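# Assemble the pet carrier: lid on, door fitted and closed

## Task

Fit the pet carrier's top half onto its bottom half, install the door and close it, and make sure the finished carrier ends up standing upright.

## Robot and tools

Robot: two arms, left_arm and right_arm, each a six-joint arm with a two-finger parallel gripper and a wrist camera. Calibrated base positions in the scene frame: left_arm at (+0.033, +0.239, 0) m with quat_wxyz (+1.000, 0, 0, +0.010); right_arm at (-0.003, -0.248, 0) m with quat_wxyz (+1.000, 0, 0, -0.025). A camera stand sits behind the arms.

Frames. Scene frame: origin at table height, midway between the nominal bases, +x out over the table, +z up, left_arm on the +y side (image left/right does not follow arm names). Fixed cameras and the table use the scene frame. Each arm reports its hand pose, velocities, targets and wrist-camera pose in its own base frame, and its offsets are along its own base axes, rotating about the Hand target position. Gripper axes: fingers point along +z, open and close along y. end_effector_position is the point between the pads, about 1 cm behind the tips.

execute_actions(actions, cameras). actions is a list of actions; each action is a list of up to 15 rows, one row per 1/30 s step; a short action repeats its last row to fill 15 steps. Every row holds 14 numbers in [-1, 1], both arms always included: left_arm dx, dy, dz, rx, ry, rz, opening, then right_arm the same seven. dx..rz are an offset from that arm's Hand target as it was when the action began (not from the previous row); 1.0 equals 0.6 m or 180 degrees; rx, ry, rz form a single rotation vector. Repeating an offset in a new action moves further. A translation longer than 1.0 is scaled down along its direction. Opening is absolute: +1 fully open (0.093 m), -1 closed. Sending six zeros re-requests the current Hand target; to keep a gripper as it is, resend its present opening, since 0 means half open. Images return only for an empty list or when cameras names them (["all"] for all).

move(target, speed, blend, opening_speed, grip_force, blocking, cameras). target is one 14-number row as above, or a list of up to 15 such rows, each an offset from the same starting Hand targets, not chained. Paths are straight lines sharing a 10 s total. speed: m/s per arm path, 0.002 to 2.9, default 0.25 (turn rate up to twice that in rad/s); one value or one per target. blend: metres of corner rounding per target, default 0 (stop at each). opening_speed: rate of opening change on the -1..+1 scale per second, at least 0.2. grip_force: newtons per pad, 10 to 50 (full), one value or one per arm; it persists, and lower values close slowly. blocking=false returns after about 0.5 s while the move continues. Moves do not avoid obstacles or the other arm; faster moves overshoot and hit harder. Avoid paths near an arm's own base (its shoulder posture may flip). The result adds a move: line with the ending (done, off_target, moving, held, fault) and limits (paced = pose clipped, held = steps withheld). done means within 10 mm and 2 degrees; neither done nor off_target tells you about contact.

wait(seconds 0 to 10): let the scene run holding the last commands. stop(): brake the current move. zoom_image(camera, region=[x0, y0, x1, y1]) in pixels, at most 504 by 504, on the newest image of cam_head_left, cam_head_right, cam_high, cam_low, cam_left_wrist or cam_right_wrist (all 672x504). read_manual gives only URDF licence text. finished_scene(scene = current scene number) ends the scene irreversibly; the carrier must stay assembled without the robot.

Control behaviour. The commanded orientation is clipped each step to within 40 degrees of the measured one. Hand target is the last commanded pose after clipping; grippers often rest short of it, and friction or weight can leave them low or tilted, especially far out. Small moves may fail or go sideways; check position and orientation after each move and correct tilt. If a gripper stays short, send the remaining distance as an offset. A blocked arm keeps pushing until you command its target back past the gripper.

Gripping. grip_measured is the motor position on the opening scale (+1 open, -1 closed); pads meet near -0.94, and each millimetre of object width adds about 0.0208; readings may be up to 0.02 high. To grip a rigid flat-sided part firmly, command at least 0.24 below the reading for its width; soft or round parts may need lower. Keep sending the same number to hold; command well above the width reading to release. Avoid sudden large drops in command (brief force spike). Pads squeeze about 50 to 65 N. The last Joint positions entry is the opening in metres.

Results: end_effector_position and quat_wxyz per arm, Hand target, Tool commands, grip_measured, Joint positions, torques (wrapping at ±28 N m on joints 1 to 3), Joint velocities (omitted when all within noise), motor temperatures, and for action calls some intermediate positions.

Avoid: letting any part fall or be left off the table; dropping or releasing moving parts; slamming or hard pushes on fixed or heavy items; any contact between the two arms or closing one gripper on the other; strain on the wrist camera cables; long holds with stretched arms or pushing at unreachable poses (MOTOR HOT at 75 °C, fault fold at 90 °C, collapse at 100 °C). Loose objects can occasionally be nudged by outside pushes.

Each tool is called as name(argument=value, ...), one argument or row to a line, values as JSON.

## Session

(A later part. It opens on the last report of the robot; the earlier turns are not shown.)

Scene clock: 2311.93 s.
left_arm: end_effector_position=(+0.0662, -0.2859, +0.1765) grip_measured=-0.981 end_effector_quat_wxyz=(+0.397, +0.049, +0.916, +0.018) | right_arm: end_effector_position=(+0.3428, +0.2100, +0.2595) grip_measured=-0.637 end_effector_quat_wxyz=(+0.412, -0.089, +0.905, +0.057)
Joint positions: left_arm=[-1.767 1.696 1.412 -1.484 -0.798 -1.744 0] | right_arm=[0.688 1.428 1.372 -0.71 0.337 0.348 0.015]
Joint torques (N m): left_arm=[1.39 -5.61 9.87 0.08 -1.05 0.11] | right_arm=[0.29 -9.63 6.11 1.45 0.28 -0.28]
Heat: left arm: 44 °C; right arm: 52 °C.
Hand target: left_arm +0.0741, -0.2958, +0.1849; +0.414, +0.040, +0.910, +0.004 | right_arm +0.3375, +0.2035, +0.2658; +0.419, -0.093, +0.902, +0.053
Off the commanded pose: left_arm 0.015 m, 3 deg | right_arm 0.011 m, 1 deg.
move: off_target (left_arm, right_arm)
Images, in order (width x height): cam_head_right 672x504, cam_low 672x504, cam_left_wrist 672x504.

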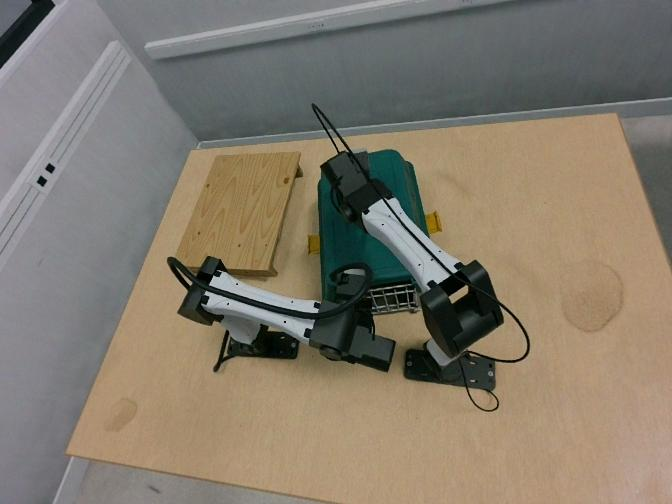

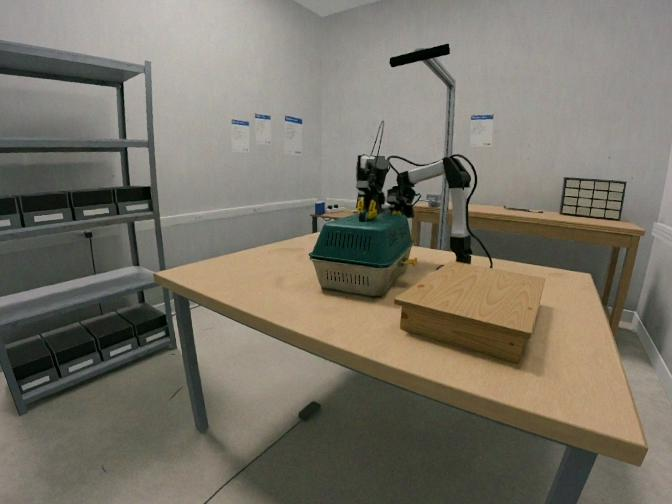

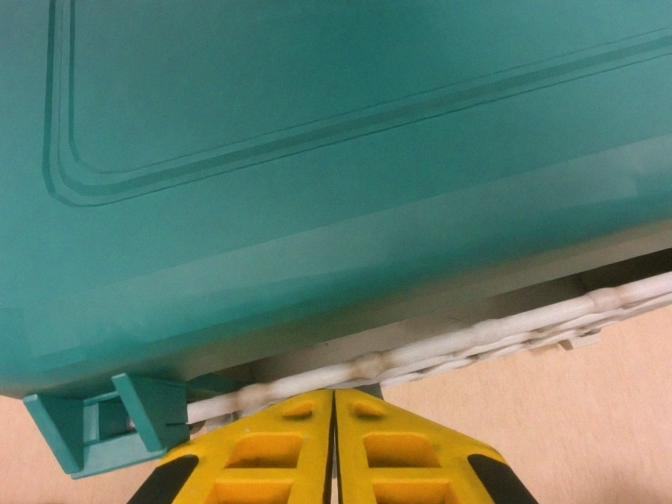

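move(
  target=[
    [0.0,0.0,0.0,0,0,0.0,-1,0.0,-0.008,0.0,0,0.0,0.0,-0.95],
    [0.0,0.0,0.0,0,0,0.0,-1,-0.002,-0.008,-0.016,0,0.0,0.0,-0.95],
  ],
  speed=0.05,
  cameras=["cam_left_wrist","cam_low","cam_head_right"],
)

zoom_image(
  camera="cam_head_right",
  region=[390, 260, 430, 300],
)

zoom_image(
  camera="cam_left_wrist",
  region=[50, 300, 250, 460],
)

zoom_image(
  camera="cam_low",
  region=[290, 190, 430, 310],
)

Scene clock: 2324.20 s.
left_arm: end_effector_position=(+0.0670, -0.2874, +0.1774) grip_measured=-0.981 end_effector_quat_wxyz=(+0.399, +0.048, +0.915, +0.015) | right_arm: end_effector_position=(+0.3414, +0.2081, +0.2619) grip_measured=-0.637 end_effector_quat_wxyz=(+0.425, -0.086, +0.899, +0.066)
Joint positions: left_arm=[-1.766 1.696 1.413 -1.478 -0.805 -1.742 0] | right_arm=[0.687 1.395 1.33 -0.665 0.335 0.344 0.015]
Joint torques (N m): left_arm=[1.32 -5.63 9.76 0.03 -0.97 0.12] | right_arm=[-0.47 -8.44 4.98 1.41 0.21 -0.31]
Heat: left arm: 45 °C; right arm: 52 °C.
Hand target: left_arm +0.0741, -0.2957, +0.1849; +0.413, +0.040, +0.910, +0.004 | right_arm +0.3363, +0.1987, +0.2562; +0.419, -0.093, +0.902, +0.052
Off the commanded pose: left_arm 0.013 m, 2 deg | right_arm 0.012 m, 2 deg.
move: off_target (left_arm, right_arm)
Images, in order (width x height): cam_head_right 672x504, cam_low 672x504, cam_left_wrist 672x504.

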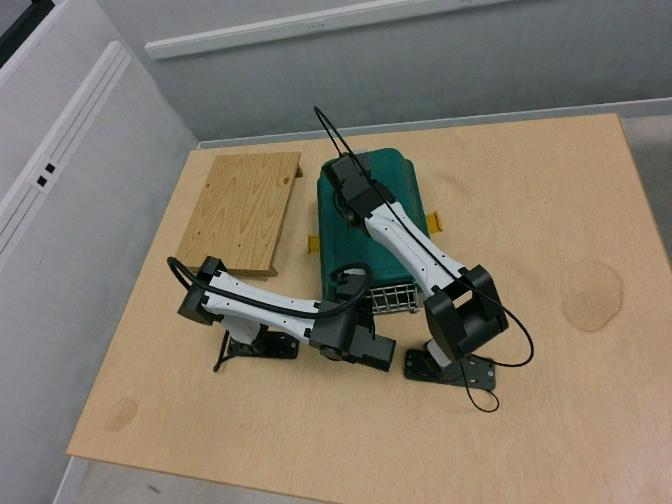

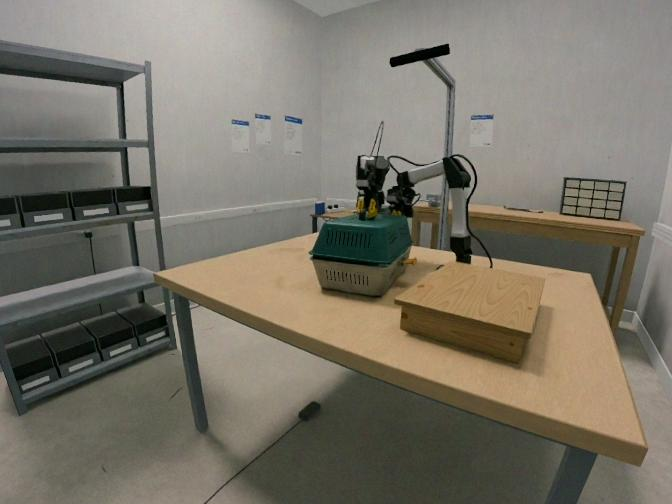

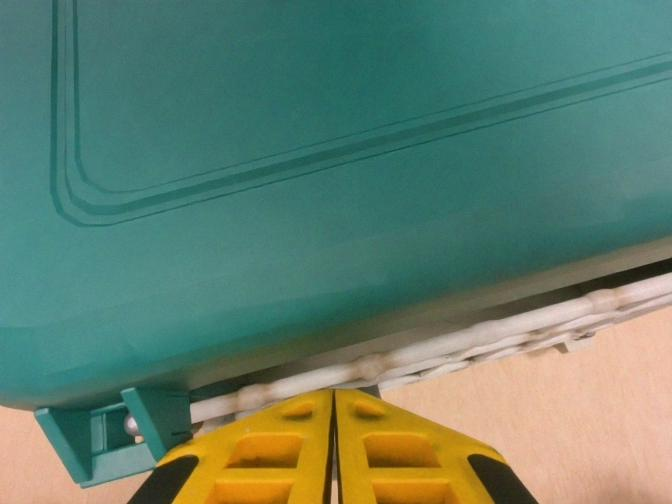

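Scaled by 12.600 from the camera's 672x504 image, which has a finer 960x720 frame.

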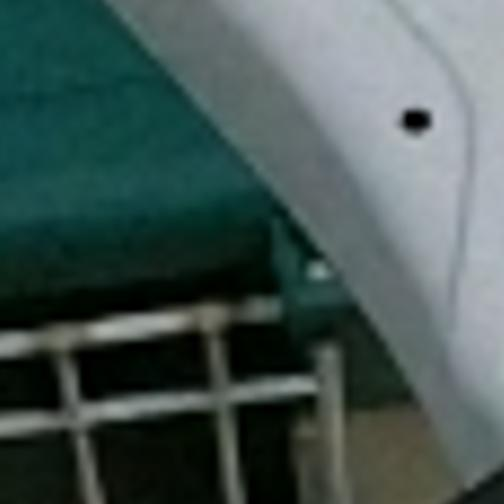

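Scaled by 2.520 from the camera's 672x504 image, which has a finer 960x720 frame.

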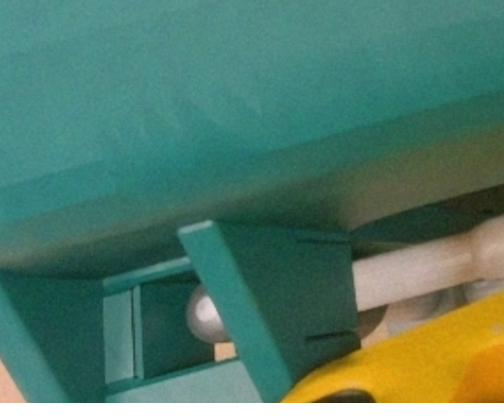

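Scaled by 3.600 from the camera's 672x504 image, which has a finer 960x720 frame.

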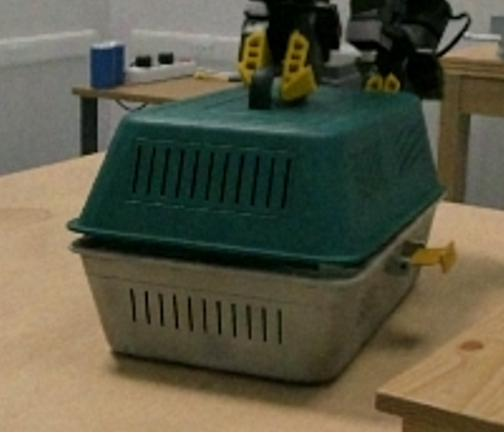

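move(
  target=[0.0,0.0,0.0,0,0,0.0,-1,0.0,0.003,-0.02,0,-0.002,0.0,-0.95],
  speed=0.05,
  cameras=["cam_left_wrist","cam_low","cam_head_right"],
)

zoom_image(
  camera="cam_head_right",
  region=[390, 260, 430, 300],
)

zoom_image(
  camera="cam_left_wrist",
  region=[50, 300, 250, 460],
)

zoom_image(
  camera="cam_low",
  region=[290, 190, 430, 310],
)

Scene clock: 2335.43 s.
left_arm: end_effector_position=(+0.0669, -0.2882, +0.1769) grip_measured=-0.981 end_effector_quat_wxyz=(+0.400, +0.048, +0.915, +0.014) | right_arm: end_effector_position=(+0.3400, +0.2068, +0.2619) grip_measured=-0.637 end_effector_quat_wxyz=(+0.434, -0.081, +0.894, +0.072)
Joint positions: left_arm=[-1.766 1.698 1.413 -1.475 -0.806 -1.741 0] | right_arm=[0.687 1.372 1.295 -0.629 0.337 0.348 0.015]
Joint torques (N m): left_arm=[1.32 -5.78 9.76 0 -0.95 0.12] | right_arm=[0.08 -6.82 3.3 1.6 0.26 -0.34]
Heat: left arm: 44 °C; right arm: 51 °C.
Hand target: left_arm +0.0741, -0.2957, +0.1848; +0.413, +0.040, +0.910, +0.004 | right_arm +0.3362, +0.2004, +0.2442; +0.422, -0.093, +0.900, +0.052
Off the commanded pose: left_arm 0.013 m, 2 deg | right_arm 0.019 m, 3 deg.
move: off_target (left_arm, right_arm)
Images, in order (width x height): cam_head_right 672x504, cam_low 672x504, cam_left_wrist 672x504.

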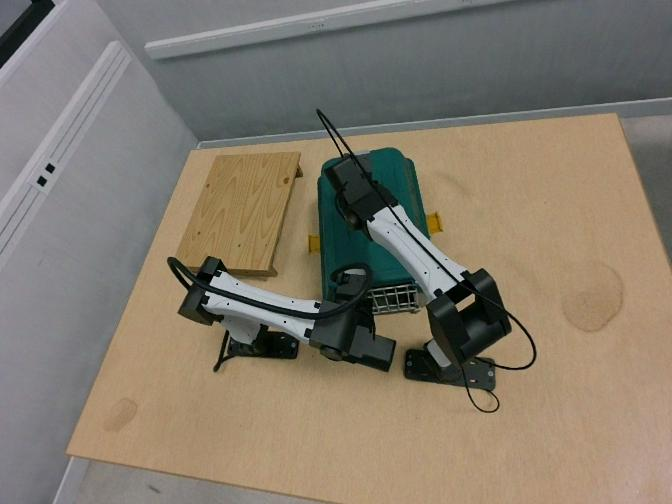

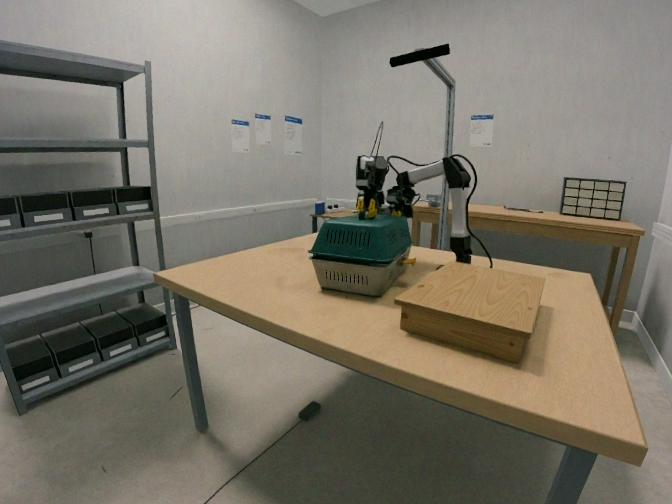

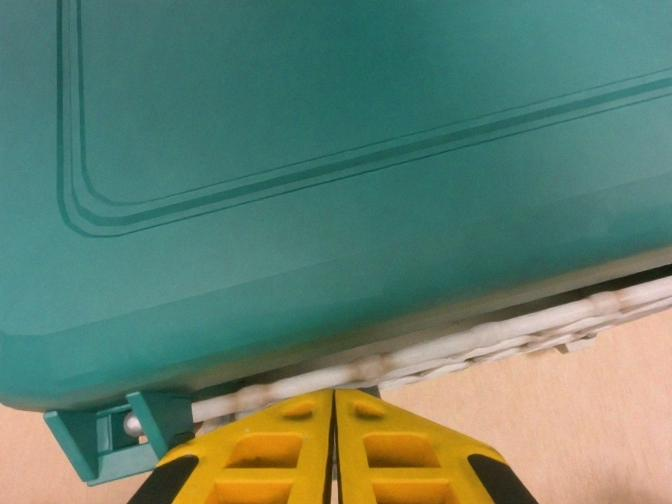

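Scaled by 12.600 from the camera's 672x504 image, which has a finer 960x720 frame.

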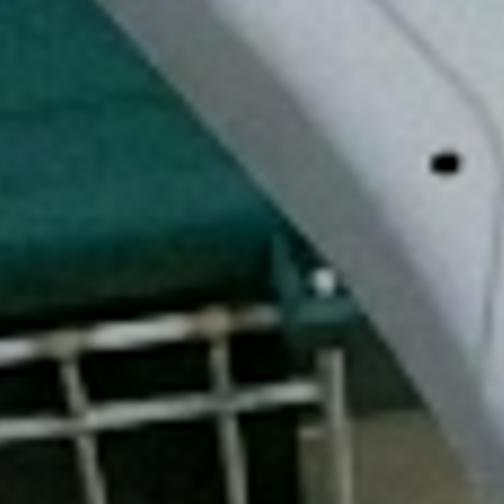

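Scaled by 2.520 from the camera's 672x504 image, which has a finer 960x720 frame.

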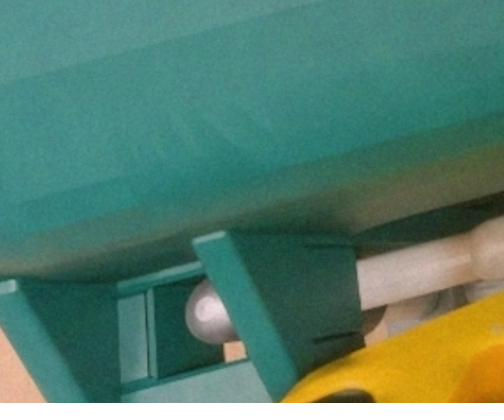

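Scaled by 3.600 from the camera's 672x504 image, which has a finer 960x720 frame.

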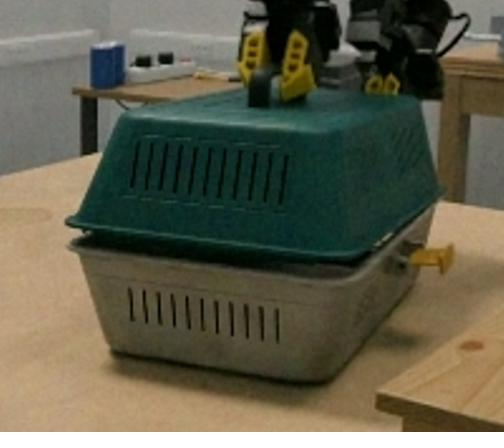

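move(
  target=[
    [-0.05,0.0,0.0,0,0,0.0,-1,0.0,0.0,-0.006,0,0.0,0.0,-0.95],
    [-0.08,0.0,0.02,0,0,0.0,-1,0.003,0.002,-0.02,0,0.008,0.0,-0.95],
  ],
  speed=0.05,
  cameras=["cam_left_wrist","cam_low","cam_head_right"],
)

zoom_image(
  camera="cam_head_right",
  region=[320, 250, 430, 320],
)

zoom_image(
  camera="cam_low",
  region=[290, 190, 430, 310],
)

Scene clock: 2345.93 s.
left_arm: end_effector_position=(+0.0286, -0.2939, +0.1815) grip_measured=-0.981 end_effector_quat_wxyz=(+0.405, +0.070, +0.911, -0.008) | right_arm: end_effector_position=(+0.3373, +0.2073, +0.2621) grip_measured=-0.637 end_effector_quat_wxyz=(+0.434, -0.084, +0.894, +0.079)
Joint positions: left_arm=[-1.898 1.736 1.466 -1.547 -0.806 -1.85 0] | right_arm=[0.687 1.36 1.283 -0.623 0.323 0.347 0.015]
Joint torques (N m): left_arm=[-1.01 -9.5 9.78 -0.32 -0.6 -0.08] | right_arm=[-0.5 -4.44 2.77 1.66 0.23 -0.25]
Heat: left arm: 44 °C; right arm: 50 °C.
Hand target: left_arm +0.0261, -0.2957, +0.1969; +0.414, +0.040, +0.910, +0.004 | right_arm +0.3380, +0.2016, +0.2321; +0.410, -0.092, +0.906, +0.053
Off the commanded pose: left_arm 0.016 m, 4 deg | right_arm 0.030 m, 4 deg.
joint sent to its limit (left arm) — joint 4 (wrist pitch), lower limit. The joint targets are off in orientation, not in position.
move: off_target (left_arm, right_arm)
Images, in order (width x height): cam_head_right 672x504, cam_low 672x504, cam_left_wrist 672x504.

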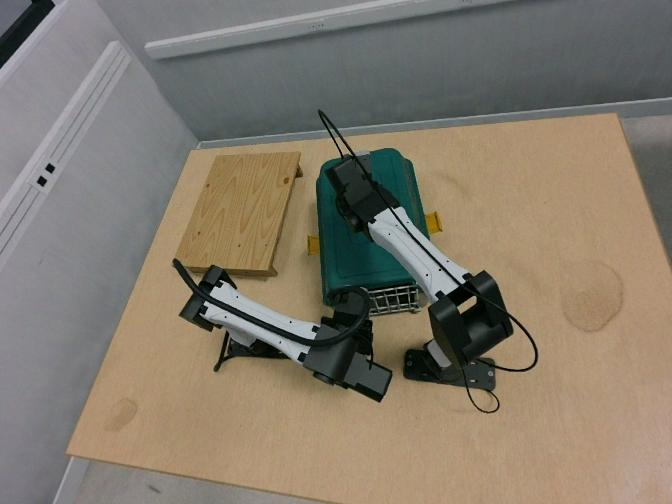

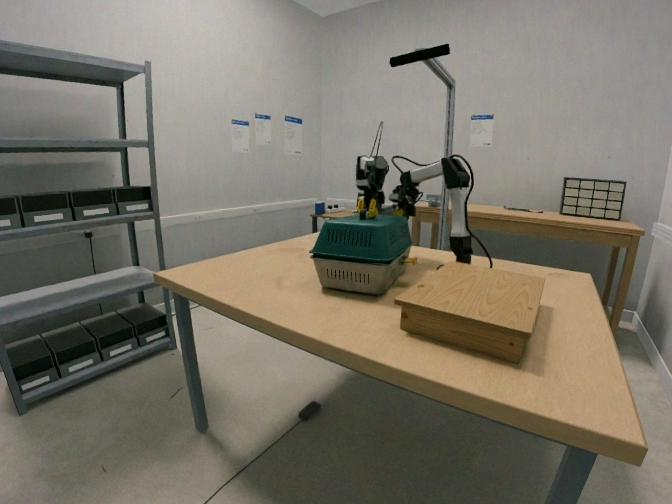

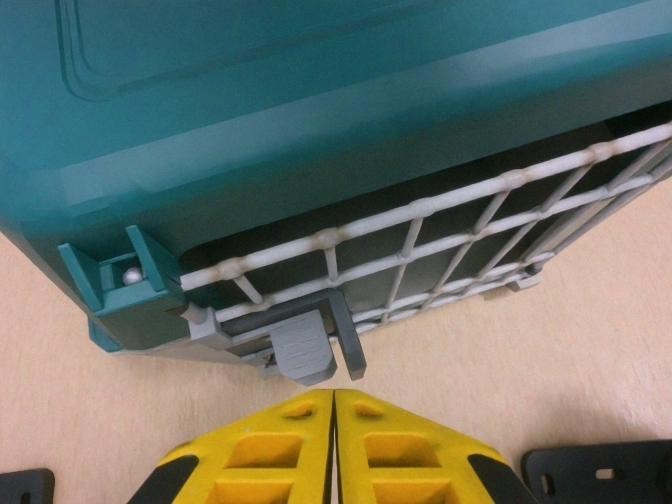

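Scaled by 4.582 from the camera's 672x504 image, which has a finer 960x720 frame.

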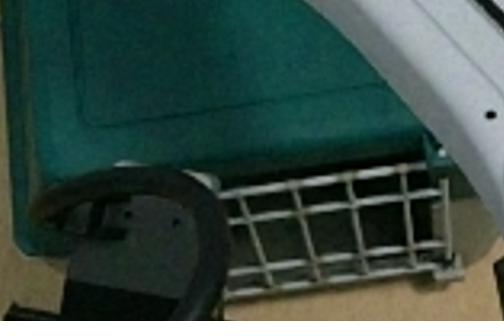

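Scaled by 3.600 from the camera's 672x504 image, which has a finer 960x720 frame.

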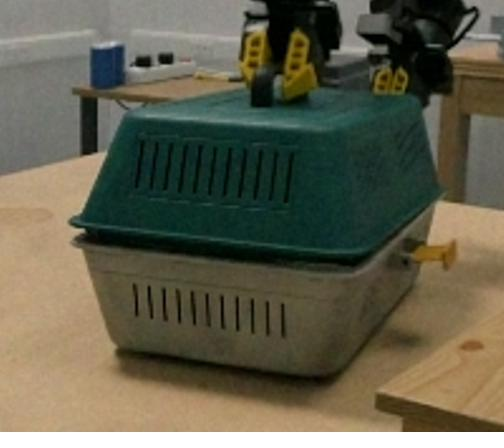

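move(
  target=[0,0,0.0,0,0,0.0,-1,0.002,0.006,0.015,0,0.035,0.0,-0.95],
  speed=0.05,
  cameras=["cam_left_wrist","cam_low"],
)

zoom_image(
  camera="cam_low",
  region=[290, 190, 430, 310],
)

Scene clock: 2355.80 s.
left_arm: end_effector_position=(+0.0286, -0.2939, +0.1815) grip_measured=-0.981 end_effector_quat_wxyz=(+0.405, +0.070, +0.911, -0.008) | right_arm: end_effector_position=(+0.3412, +0.2138, +0.2511) grip_measured=-0.637 end_effector_quat_wxyz=(+0.388, -0.097, +0.914, +0.067)
Joint positions: left_arm=[-1.898 1.736 1.466 -1.547 -0.806 -1.85 0] | right_arm=[0.679 1.45 1.389 -0.743 0.287 0.35 0.015]
Joint torques (N m): left_arm=[-0.99 -9.51 9.78 -0.32 -0.6 -0.08] | right_arm=[-1.55 -5.74 8.25 0.94 0.01 0.07]
Heat: left arm: 45 °C; right arm: 49 °C.
Hand target: left_arm +0.0261, -0.2957, +0.1969; +0.414, +0.040, +0.910, +0.004 | right_arm +0.3393, +0.2053, +0.2412; +0.360, -0.089, +0.927, +0.058
Off the commanded pose: left_arm 0.016 m, 4 deg | right_arm 0.013 m, 4 deg.
joint sent to its limit (left arm) — joint 4 (wrist pitch), lower limit. The joint targets are off in orientation, not in position.
move: off_target (left_arm, right_arm)
Images, in order (width x height): cam_low 672x504, cam_left_wrist 672x504.

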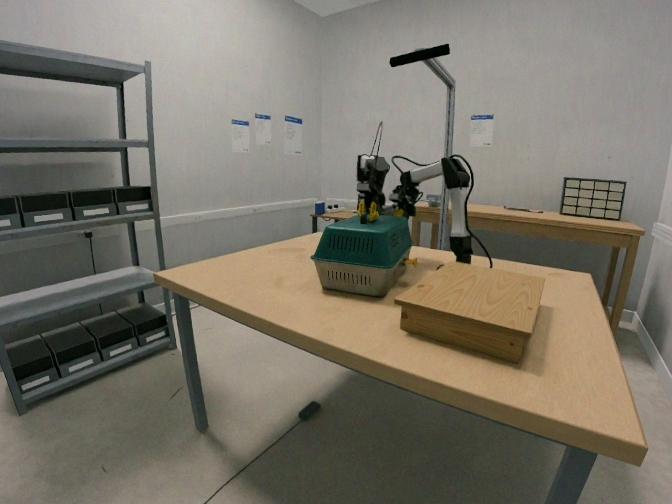

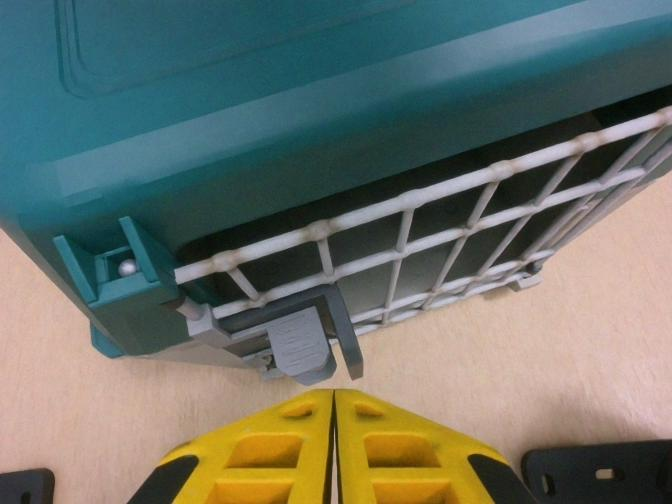

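Scaled by 3.600 from the camera's 672x504 image, which has a finer 960x720 frame.

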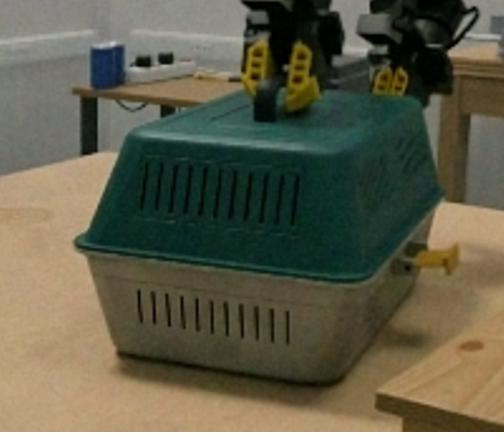

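move(
  target=[0,0,0.0,0,0,0.0,-1,0.0,0.002,-0.02,0,-0.004,0.0,-0.95],
  speed=0.05,
  cameras=["cam_left_wrist","cam_low","cam_high","cam_head_right"],
)

zoom_image(
  camera="cam_low",
  region=[290, 190, 430, 310],
)

zoom_image(
  camera="cam_high",
  region=[250, 220, 500, 400],
)

zoom_image(
  camera="cam_head_right",
  region=[320, 250, 430, 320],
)

zoom_image(
  camera="cam_left_wrist",
  region=[40, 200, 240, 380],
)

Scene clock: 2368.97 s.
left_arm: end_effector_position=(+0.0286, -0.2939, +0.1815) grip_measured=-0.981 end_effector_quat_wxyz=(+0.405, +0.070, +0.911, -0.008) | right_arm: end_effector_position=(+0.3416, +0.2141, +0.2503) grip_measured=-0.637 end_effector_quat_wxyz=(+0.393, -0.096, +0.912, +0.070)
Joint positions: left_arm=[-1.898 1.736 1.466 -1.547 -0.806 -1.85 0] | right_arm=[0.679 1.442 1.371 -0.72 0.287 0.351 0.015]
Joint torques (N m): left_arm=[-0.99 -9.5 9.78 -0.32 -0.6 -0.08] | right_arm=[-1.01 -5.93 4.62 1.29 0.08 0.07]
Heat: left arm: 46 °C; right arm: 52 °C.
Hand target: left_arm +0.0261, -0.2957, +0.1969; +0.414, +0.040, +0.910, +0.004 | right_arm +0.3392, +0.2064, +0.2290; +0.366, -0.089, +0.925, +0.058
Off the commanded pose: left_arm 0.016 m, 4 deg | right_arm 0.023 m, 4 deg.
joint sent to its limit (left arm) — joint 4 (wrist pitch), lower limit. The joint targets are off in orientation, not in position.
move: off_target (left_arm, right_arm)
Images, in order (width x height): cam_head_right 672x504, cam_high 672x504, cam_low 672x504, cam_left_wrist 672x504.

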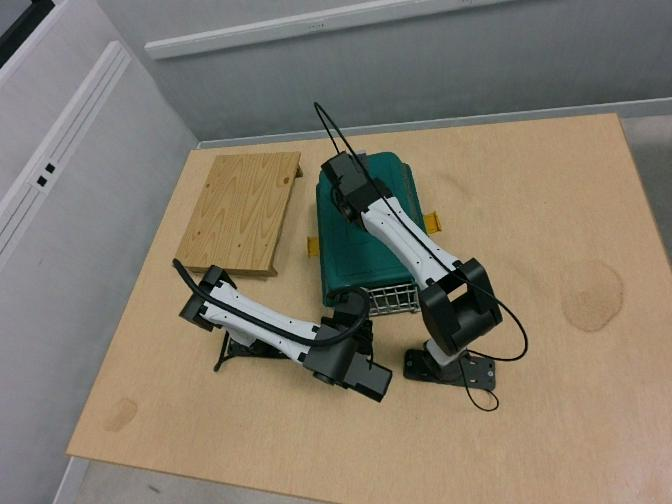

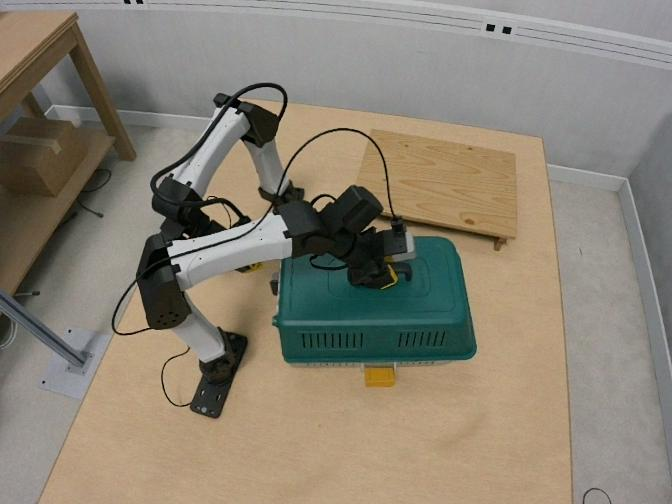

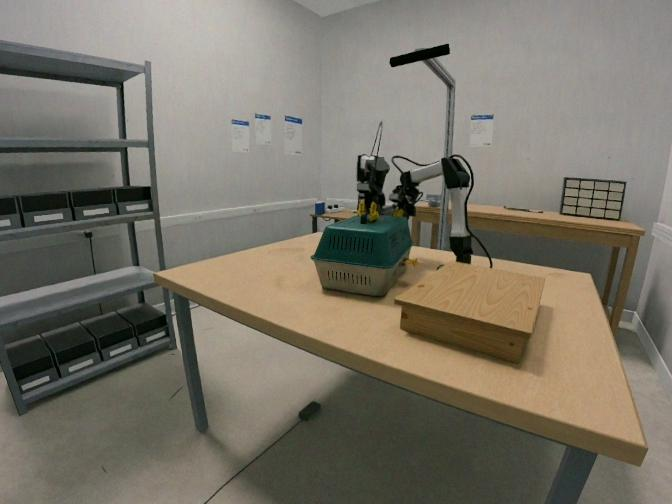

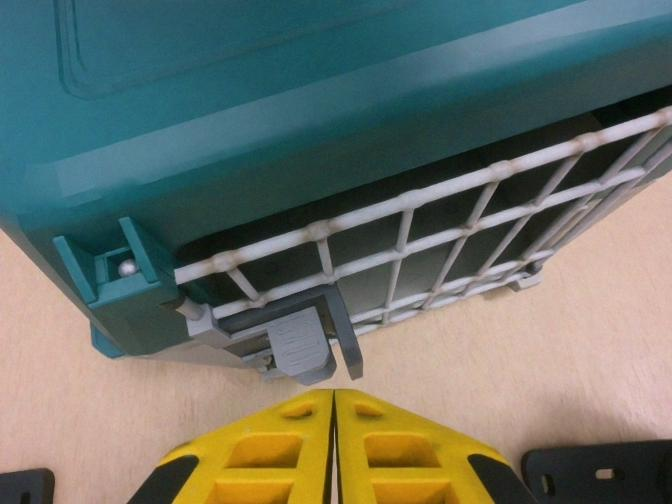

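Scaled by 3.600 from the camera's 672x504 image, which has a finer 960x720 frame.

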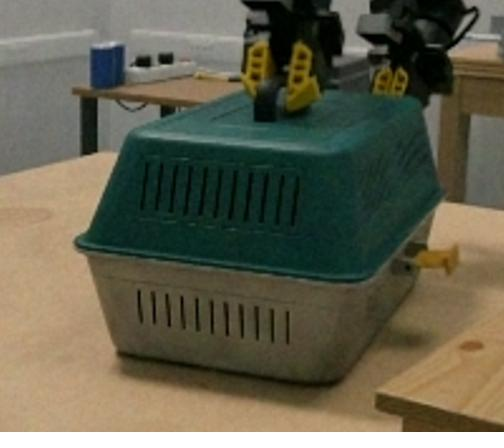

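Scaled by 2.016 from the camera's 672x504 image, which has a finer 960x720 frame.

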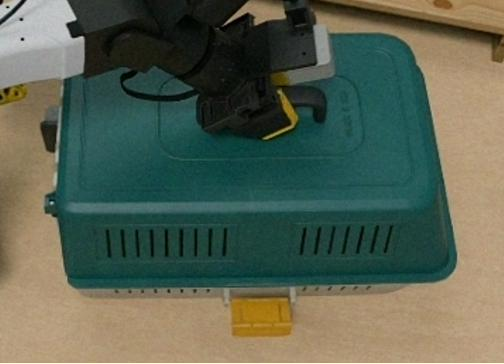

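Scaled by 4.582 from the camera's 672x504 image, which has a finer 960x720 frame.

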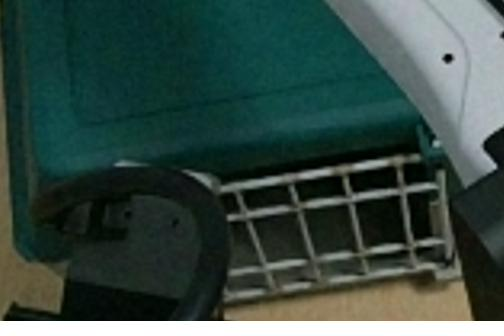

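Scaled by 2.520 from the camera's 672x504 image, which has a finer 960x720 frame.

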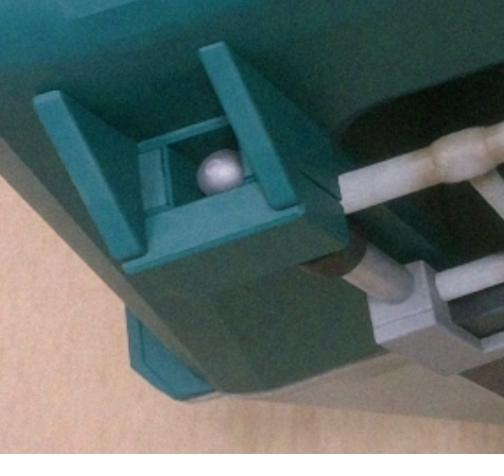

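zoom_image(
  camera="cam_low",
  region=[375, 230, 425, 275],
)

zoom_image(
  camera="cam_high",
  region=[265, 300, 385, 390],
)

Scaled by 10.080 from the camera's 672x504 image, which has a finer 960x720 frame.

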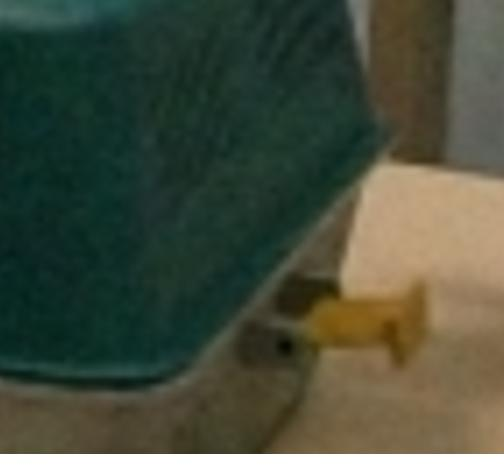

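Scaled by 4.200 from the camera's 672x504 image, which has a finer 960x720 frame.

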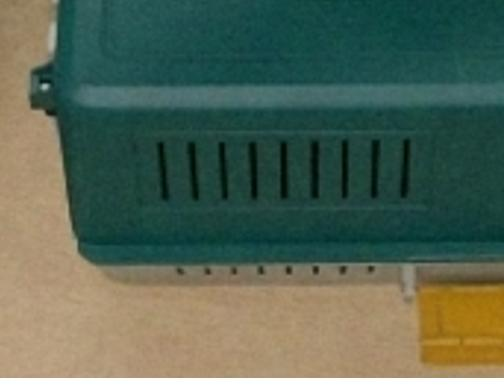

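move(
  target=[0,0,0.0,0,0,0.0,-1,0.004,0.012,0.03,0,-0.018,0.0,-0.95],
  speed=0.04,
)

move(
  target=[0,0,0.0,0,0,0.0,-1,0,0,0,0,0,0.0,0.1],
  opening_speed=0.5,
  cameras=["cam_left_wrist","cam_low"],
)

zoom_image(
  camera="cam_left_wrist",
  region=[40, 200, 240, 380],
)

Scene clock: 2390.37 s.
left_arm: end_effector_position=(+0.0286, -0.2939, +0.1815) grip_measured=-0.981 end_effector_quat_wxyz=(+0.405, +0.070, +0.911, -0.008) | right_arm: end_effector_position=(+0.3417, +0.2140, +0.2513) grip_measured=-0.637 end_effector_quat_wxyz=(+0.397, -0.095, +0.911, +0.063)
Joint positions: left_arm=[-1.898 1.736 1.466 -1.547 -0.806 -1.85 0] | right_arm=[0.687 1.442 1.371 -0.718 0.308 0.351 0.015]
Joint torques (N m): left_arm=[-0.99 -9.5 9.78 -0.32 -0.6 -0.08] | right_arm=[0.7 -5.9 7.51 1.38 0.31 0.02]
Motor temperatures (°C): left_arm=[28 44 47 28 29 27 26] | right_arm=[27 45 49 30 24 27 28]
Heat: left arm: 47 °C; right arm: 49 °C.
Hand target: left_arm +0.0261, -0.2957, +0.1969; +0.414, +0.040, +0.910, +0.004 | right_arm +0.3417, +0.2135, +0.2470; +0.392, -0.091, +0.914, +0.055
Off the commanded pose: left_arm 0.016 m, 4 deg | right_arm 0.004 m, 1 deg.
joint sent to its limit (left arm) — joint 4 (wrist pitch), lower limit. The joint targets are off in orientation, not in position.
move: off_target (left_arm)

Scene clock: 2392.67 s.
left_arm: end_effector_position=(+0.0286, -0.2939, +0.1815) grip_measured=-0.981 end_effector_quat_wxyz=(+0.405, +0.070, +0.911, -0.008) | right_arm: end_effector_position=(+0.3419, +0.2134, +0.2513) grip_measured=+0.098 end_effector_quat_wxyz=(+0.398, -0.093, +0.911, +0.062)
Joint positions: left_arm=[-1.898 1.736 1.466 -1.547 -0.806 -1.85 0] | right_arm=[0.687 1.442 1.371 -0.719 0.312 0.355 0.05]
Joint torques (N m): left_arm=[-0.99 -9.5 9.78 -0.32 -0.6 -0.07] | right_arm=[0.7 -5.91 7.51 1.38 0.27 -0.02]
Heat: left arm: 47 °C; right arm: 49 °C.
Hand target: left_arm +0.0261, -0.2957, +0.1969; +0.414, +0.040, +0.910, +0.004 | right_arm +0.3417, +0.2136, +0.2470; +0.392, -0.091, +0.914, +0.055
Off the commanded pose: left_arm 0.016 m, 4 deg | right_arm 0.004 m, 1 deg.
joint sent to its limit (left arm) — joint 4 (wrist pitch), lower limit. The joint targets are off in orientation, not in position.
move: off_target (left_arm)
Images, in order (width x height): cam_low 672x504, cam_left_wrist 672x504.

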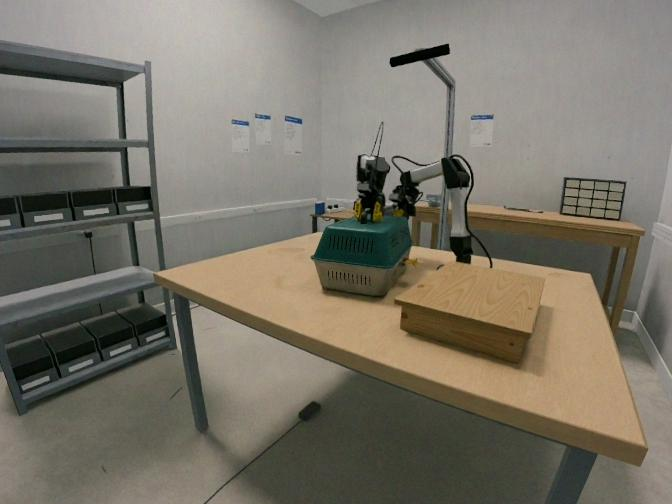

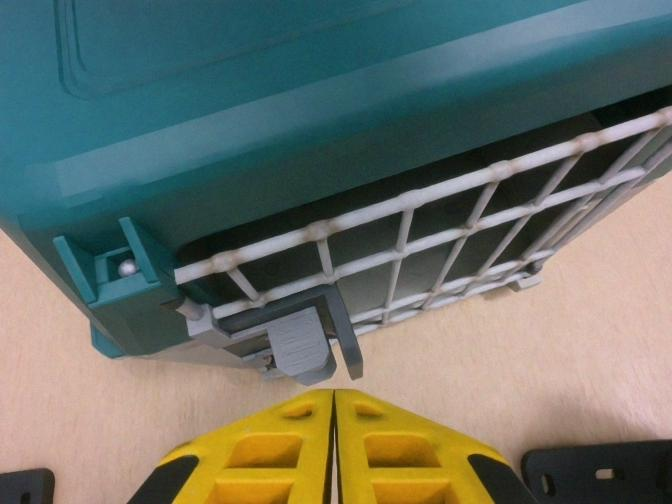

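Scaled by 2.520 from the camera's 672x504 image, which has a finer 960x720 frame.

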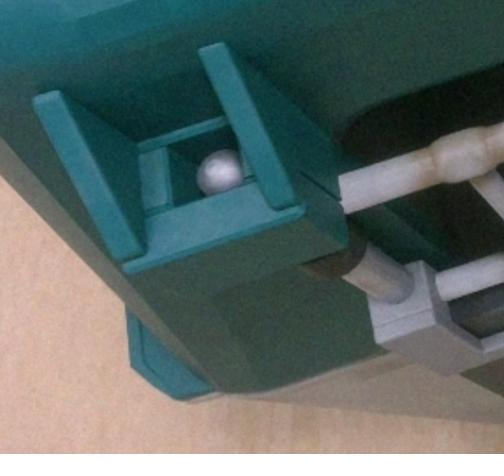

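move(
  target=[
    [-0.02,0,0.0,0,0,0.0,-1,-0.06,0,0.08,0,0,0.0,0.1],
    [-0.05,0.05,0.05,0,0,0.0,-1,-0.1,-0.03,0.2,0,0,0.0,0.1],
  ],
  speed=0.08,
  cameras=["cam_head_left","cam_head_right","cam_low","cam_high","cam_left_wrist"],
)

zoom_image(
  camera="cam_head_right",
  region=[320, 250, 430, 320],
)

zoom_image(
  camera="cam_low",
  region=[290, 190, 430, 310],
)

zoom_image(
  camera="cam_high",
  region=[250, 220, 500, 400],
)

Scene clock: 2406.30 s.
left_arm: end_effector_position=(-0.0033, -0.2710, +0.2239) grip_measured=-0.981 end_effector_quat_wxyz=(+0.368, +0.090, +0.918, -0.117) | right_arm: end_effector_position=(+0.2825, +0.1944, +0.3660) grip_measured=+0.098 end_effector_quat_wxyz=(+0.393, -0.092, +0.913, +0.059)
Joint positions: left_arm=[-2.041 1.519 1.433 -1.55 -0.791 -1.872 0] | right_arm=[0.788 1.447 1.896 -1.28 0.384 0.437 0.05]
Joint torques (N m): left_arm=[-1.11 -6.95 6.09 0.09 -0.53 0.13] | right_arm=[1.02 -4.71 7.25 1.31 0.31 -0.02]
Heat: left arm: 47 °C; right arm: 50 °C.
Hand target: left_arm -0.0039, -0.2657, +0.2268; +0.414, +0.040, +0.910, +0.004 | right_arm +0.2816, +0.1955, +0.3671; +0.392, -0.091, +0.914, +0.055
Off the commanded pose: left_arm 0.006 m, 16 deg | right_arm 0.002 m, 0 deg.
joint sent to its limit (left arm) — joint 4 (wrist pitch), lower limit. The joint targets are off in orientation, not in position.
move: off_target (left_arm)
Images, in order (width x height): cam_head_left 672x504, cam_head_right 672x504, cam_high 672x504, cam_low 672x504, cam_left_wrist 672x504.

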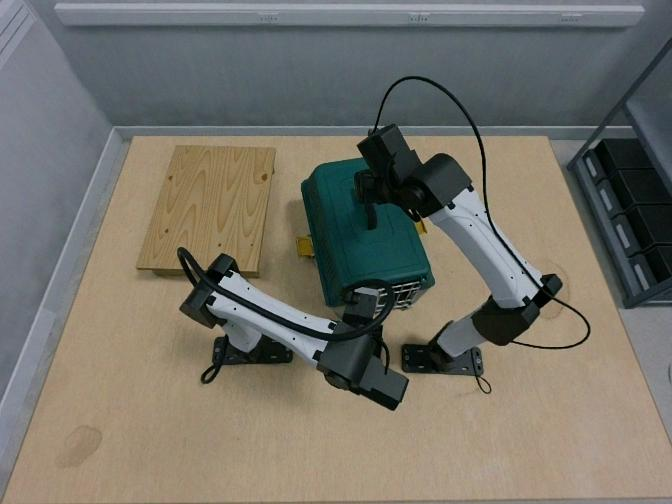

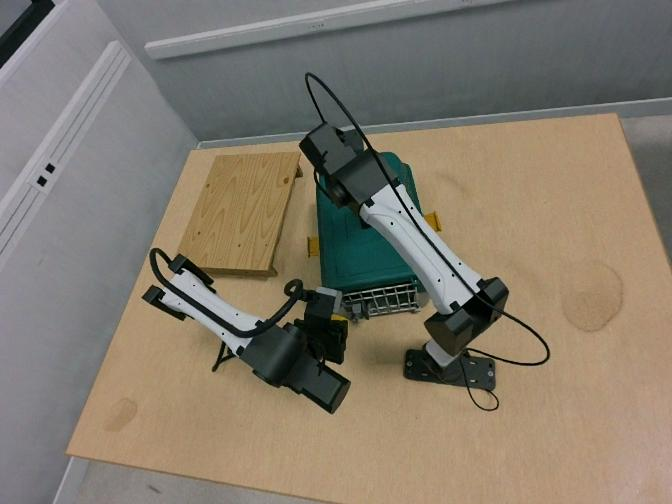

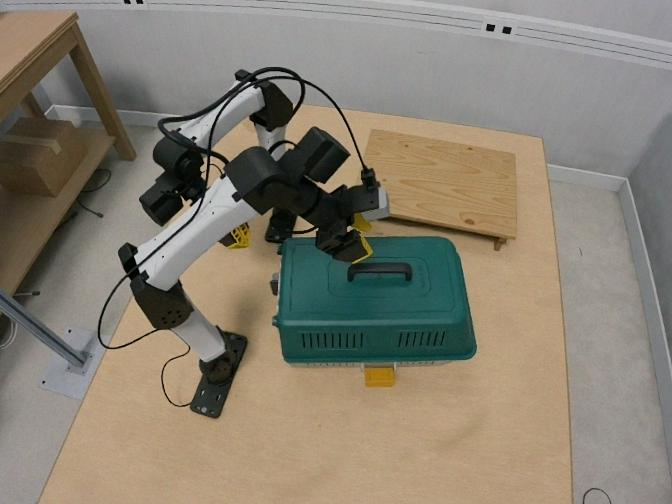

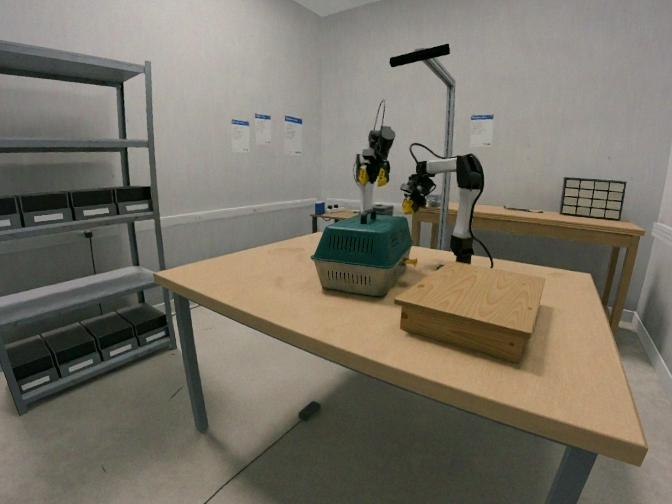

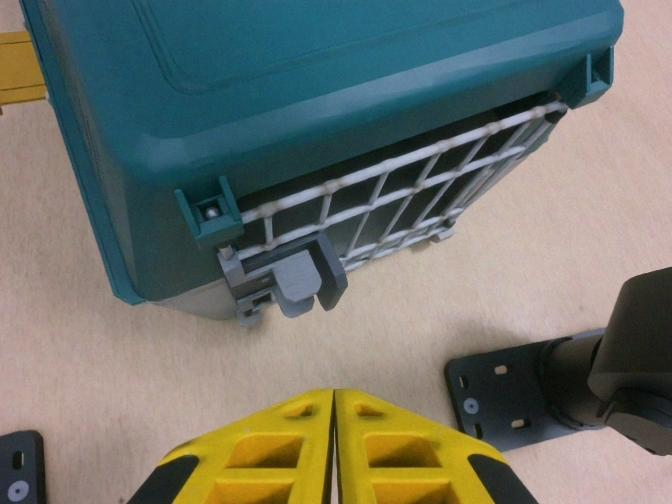

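Scaled by 4.582 from the camera's 672x504 image, which has a finer 960x720 frame.

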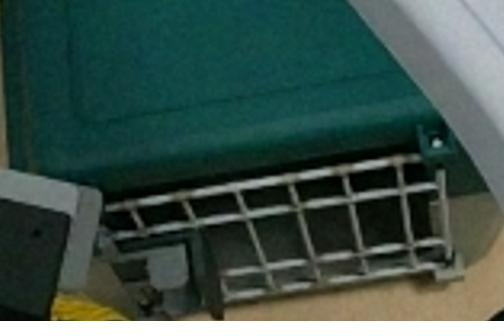

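Scaled by 3.600 from the camera's 672x504 image, which has a finer 960x720 frame.

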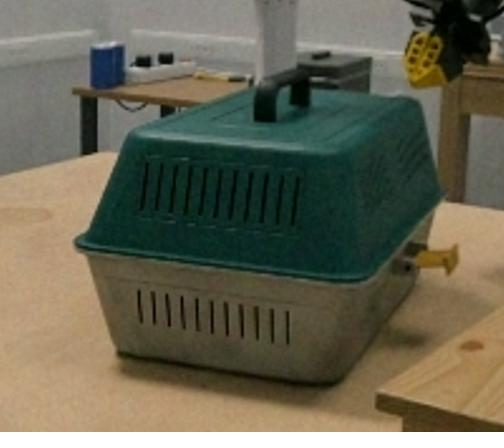

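Scaled by 2.016 from the camera's 672x504 image, which has a finer 960x720 frame.

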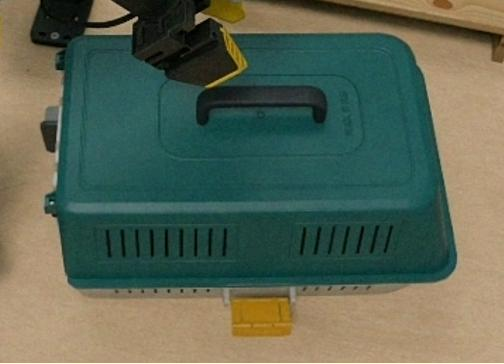

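Same as scene 1's accepted state: both pins in their tabs, rims seated.

finished_scene(
  scene=2,
)

The scene is finished: the task was done.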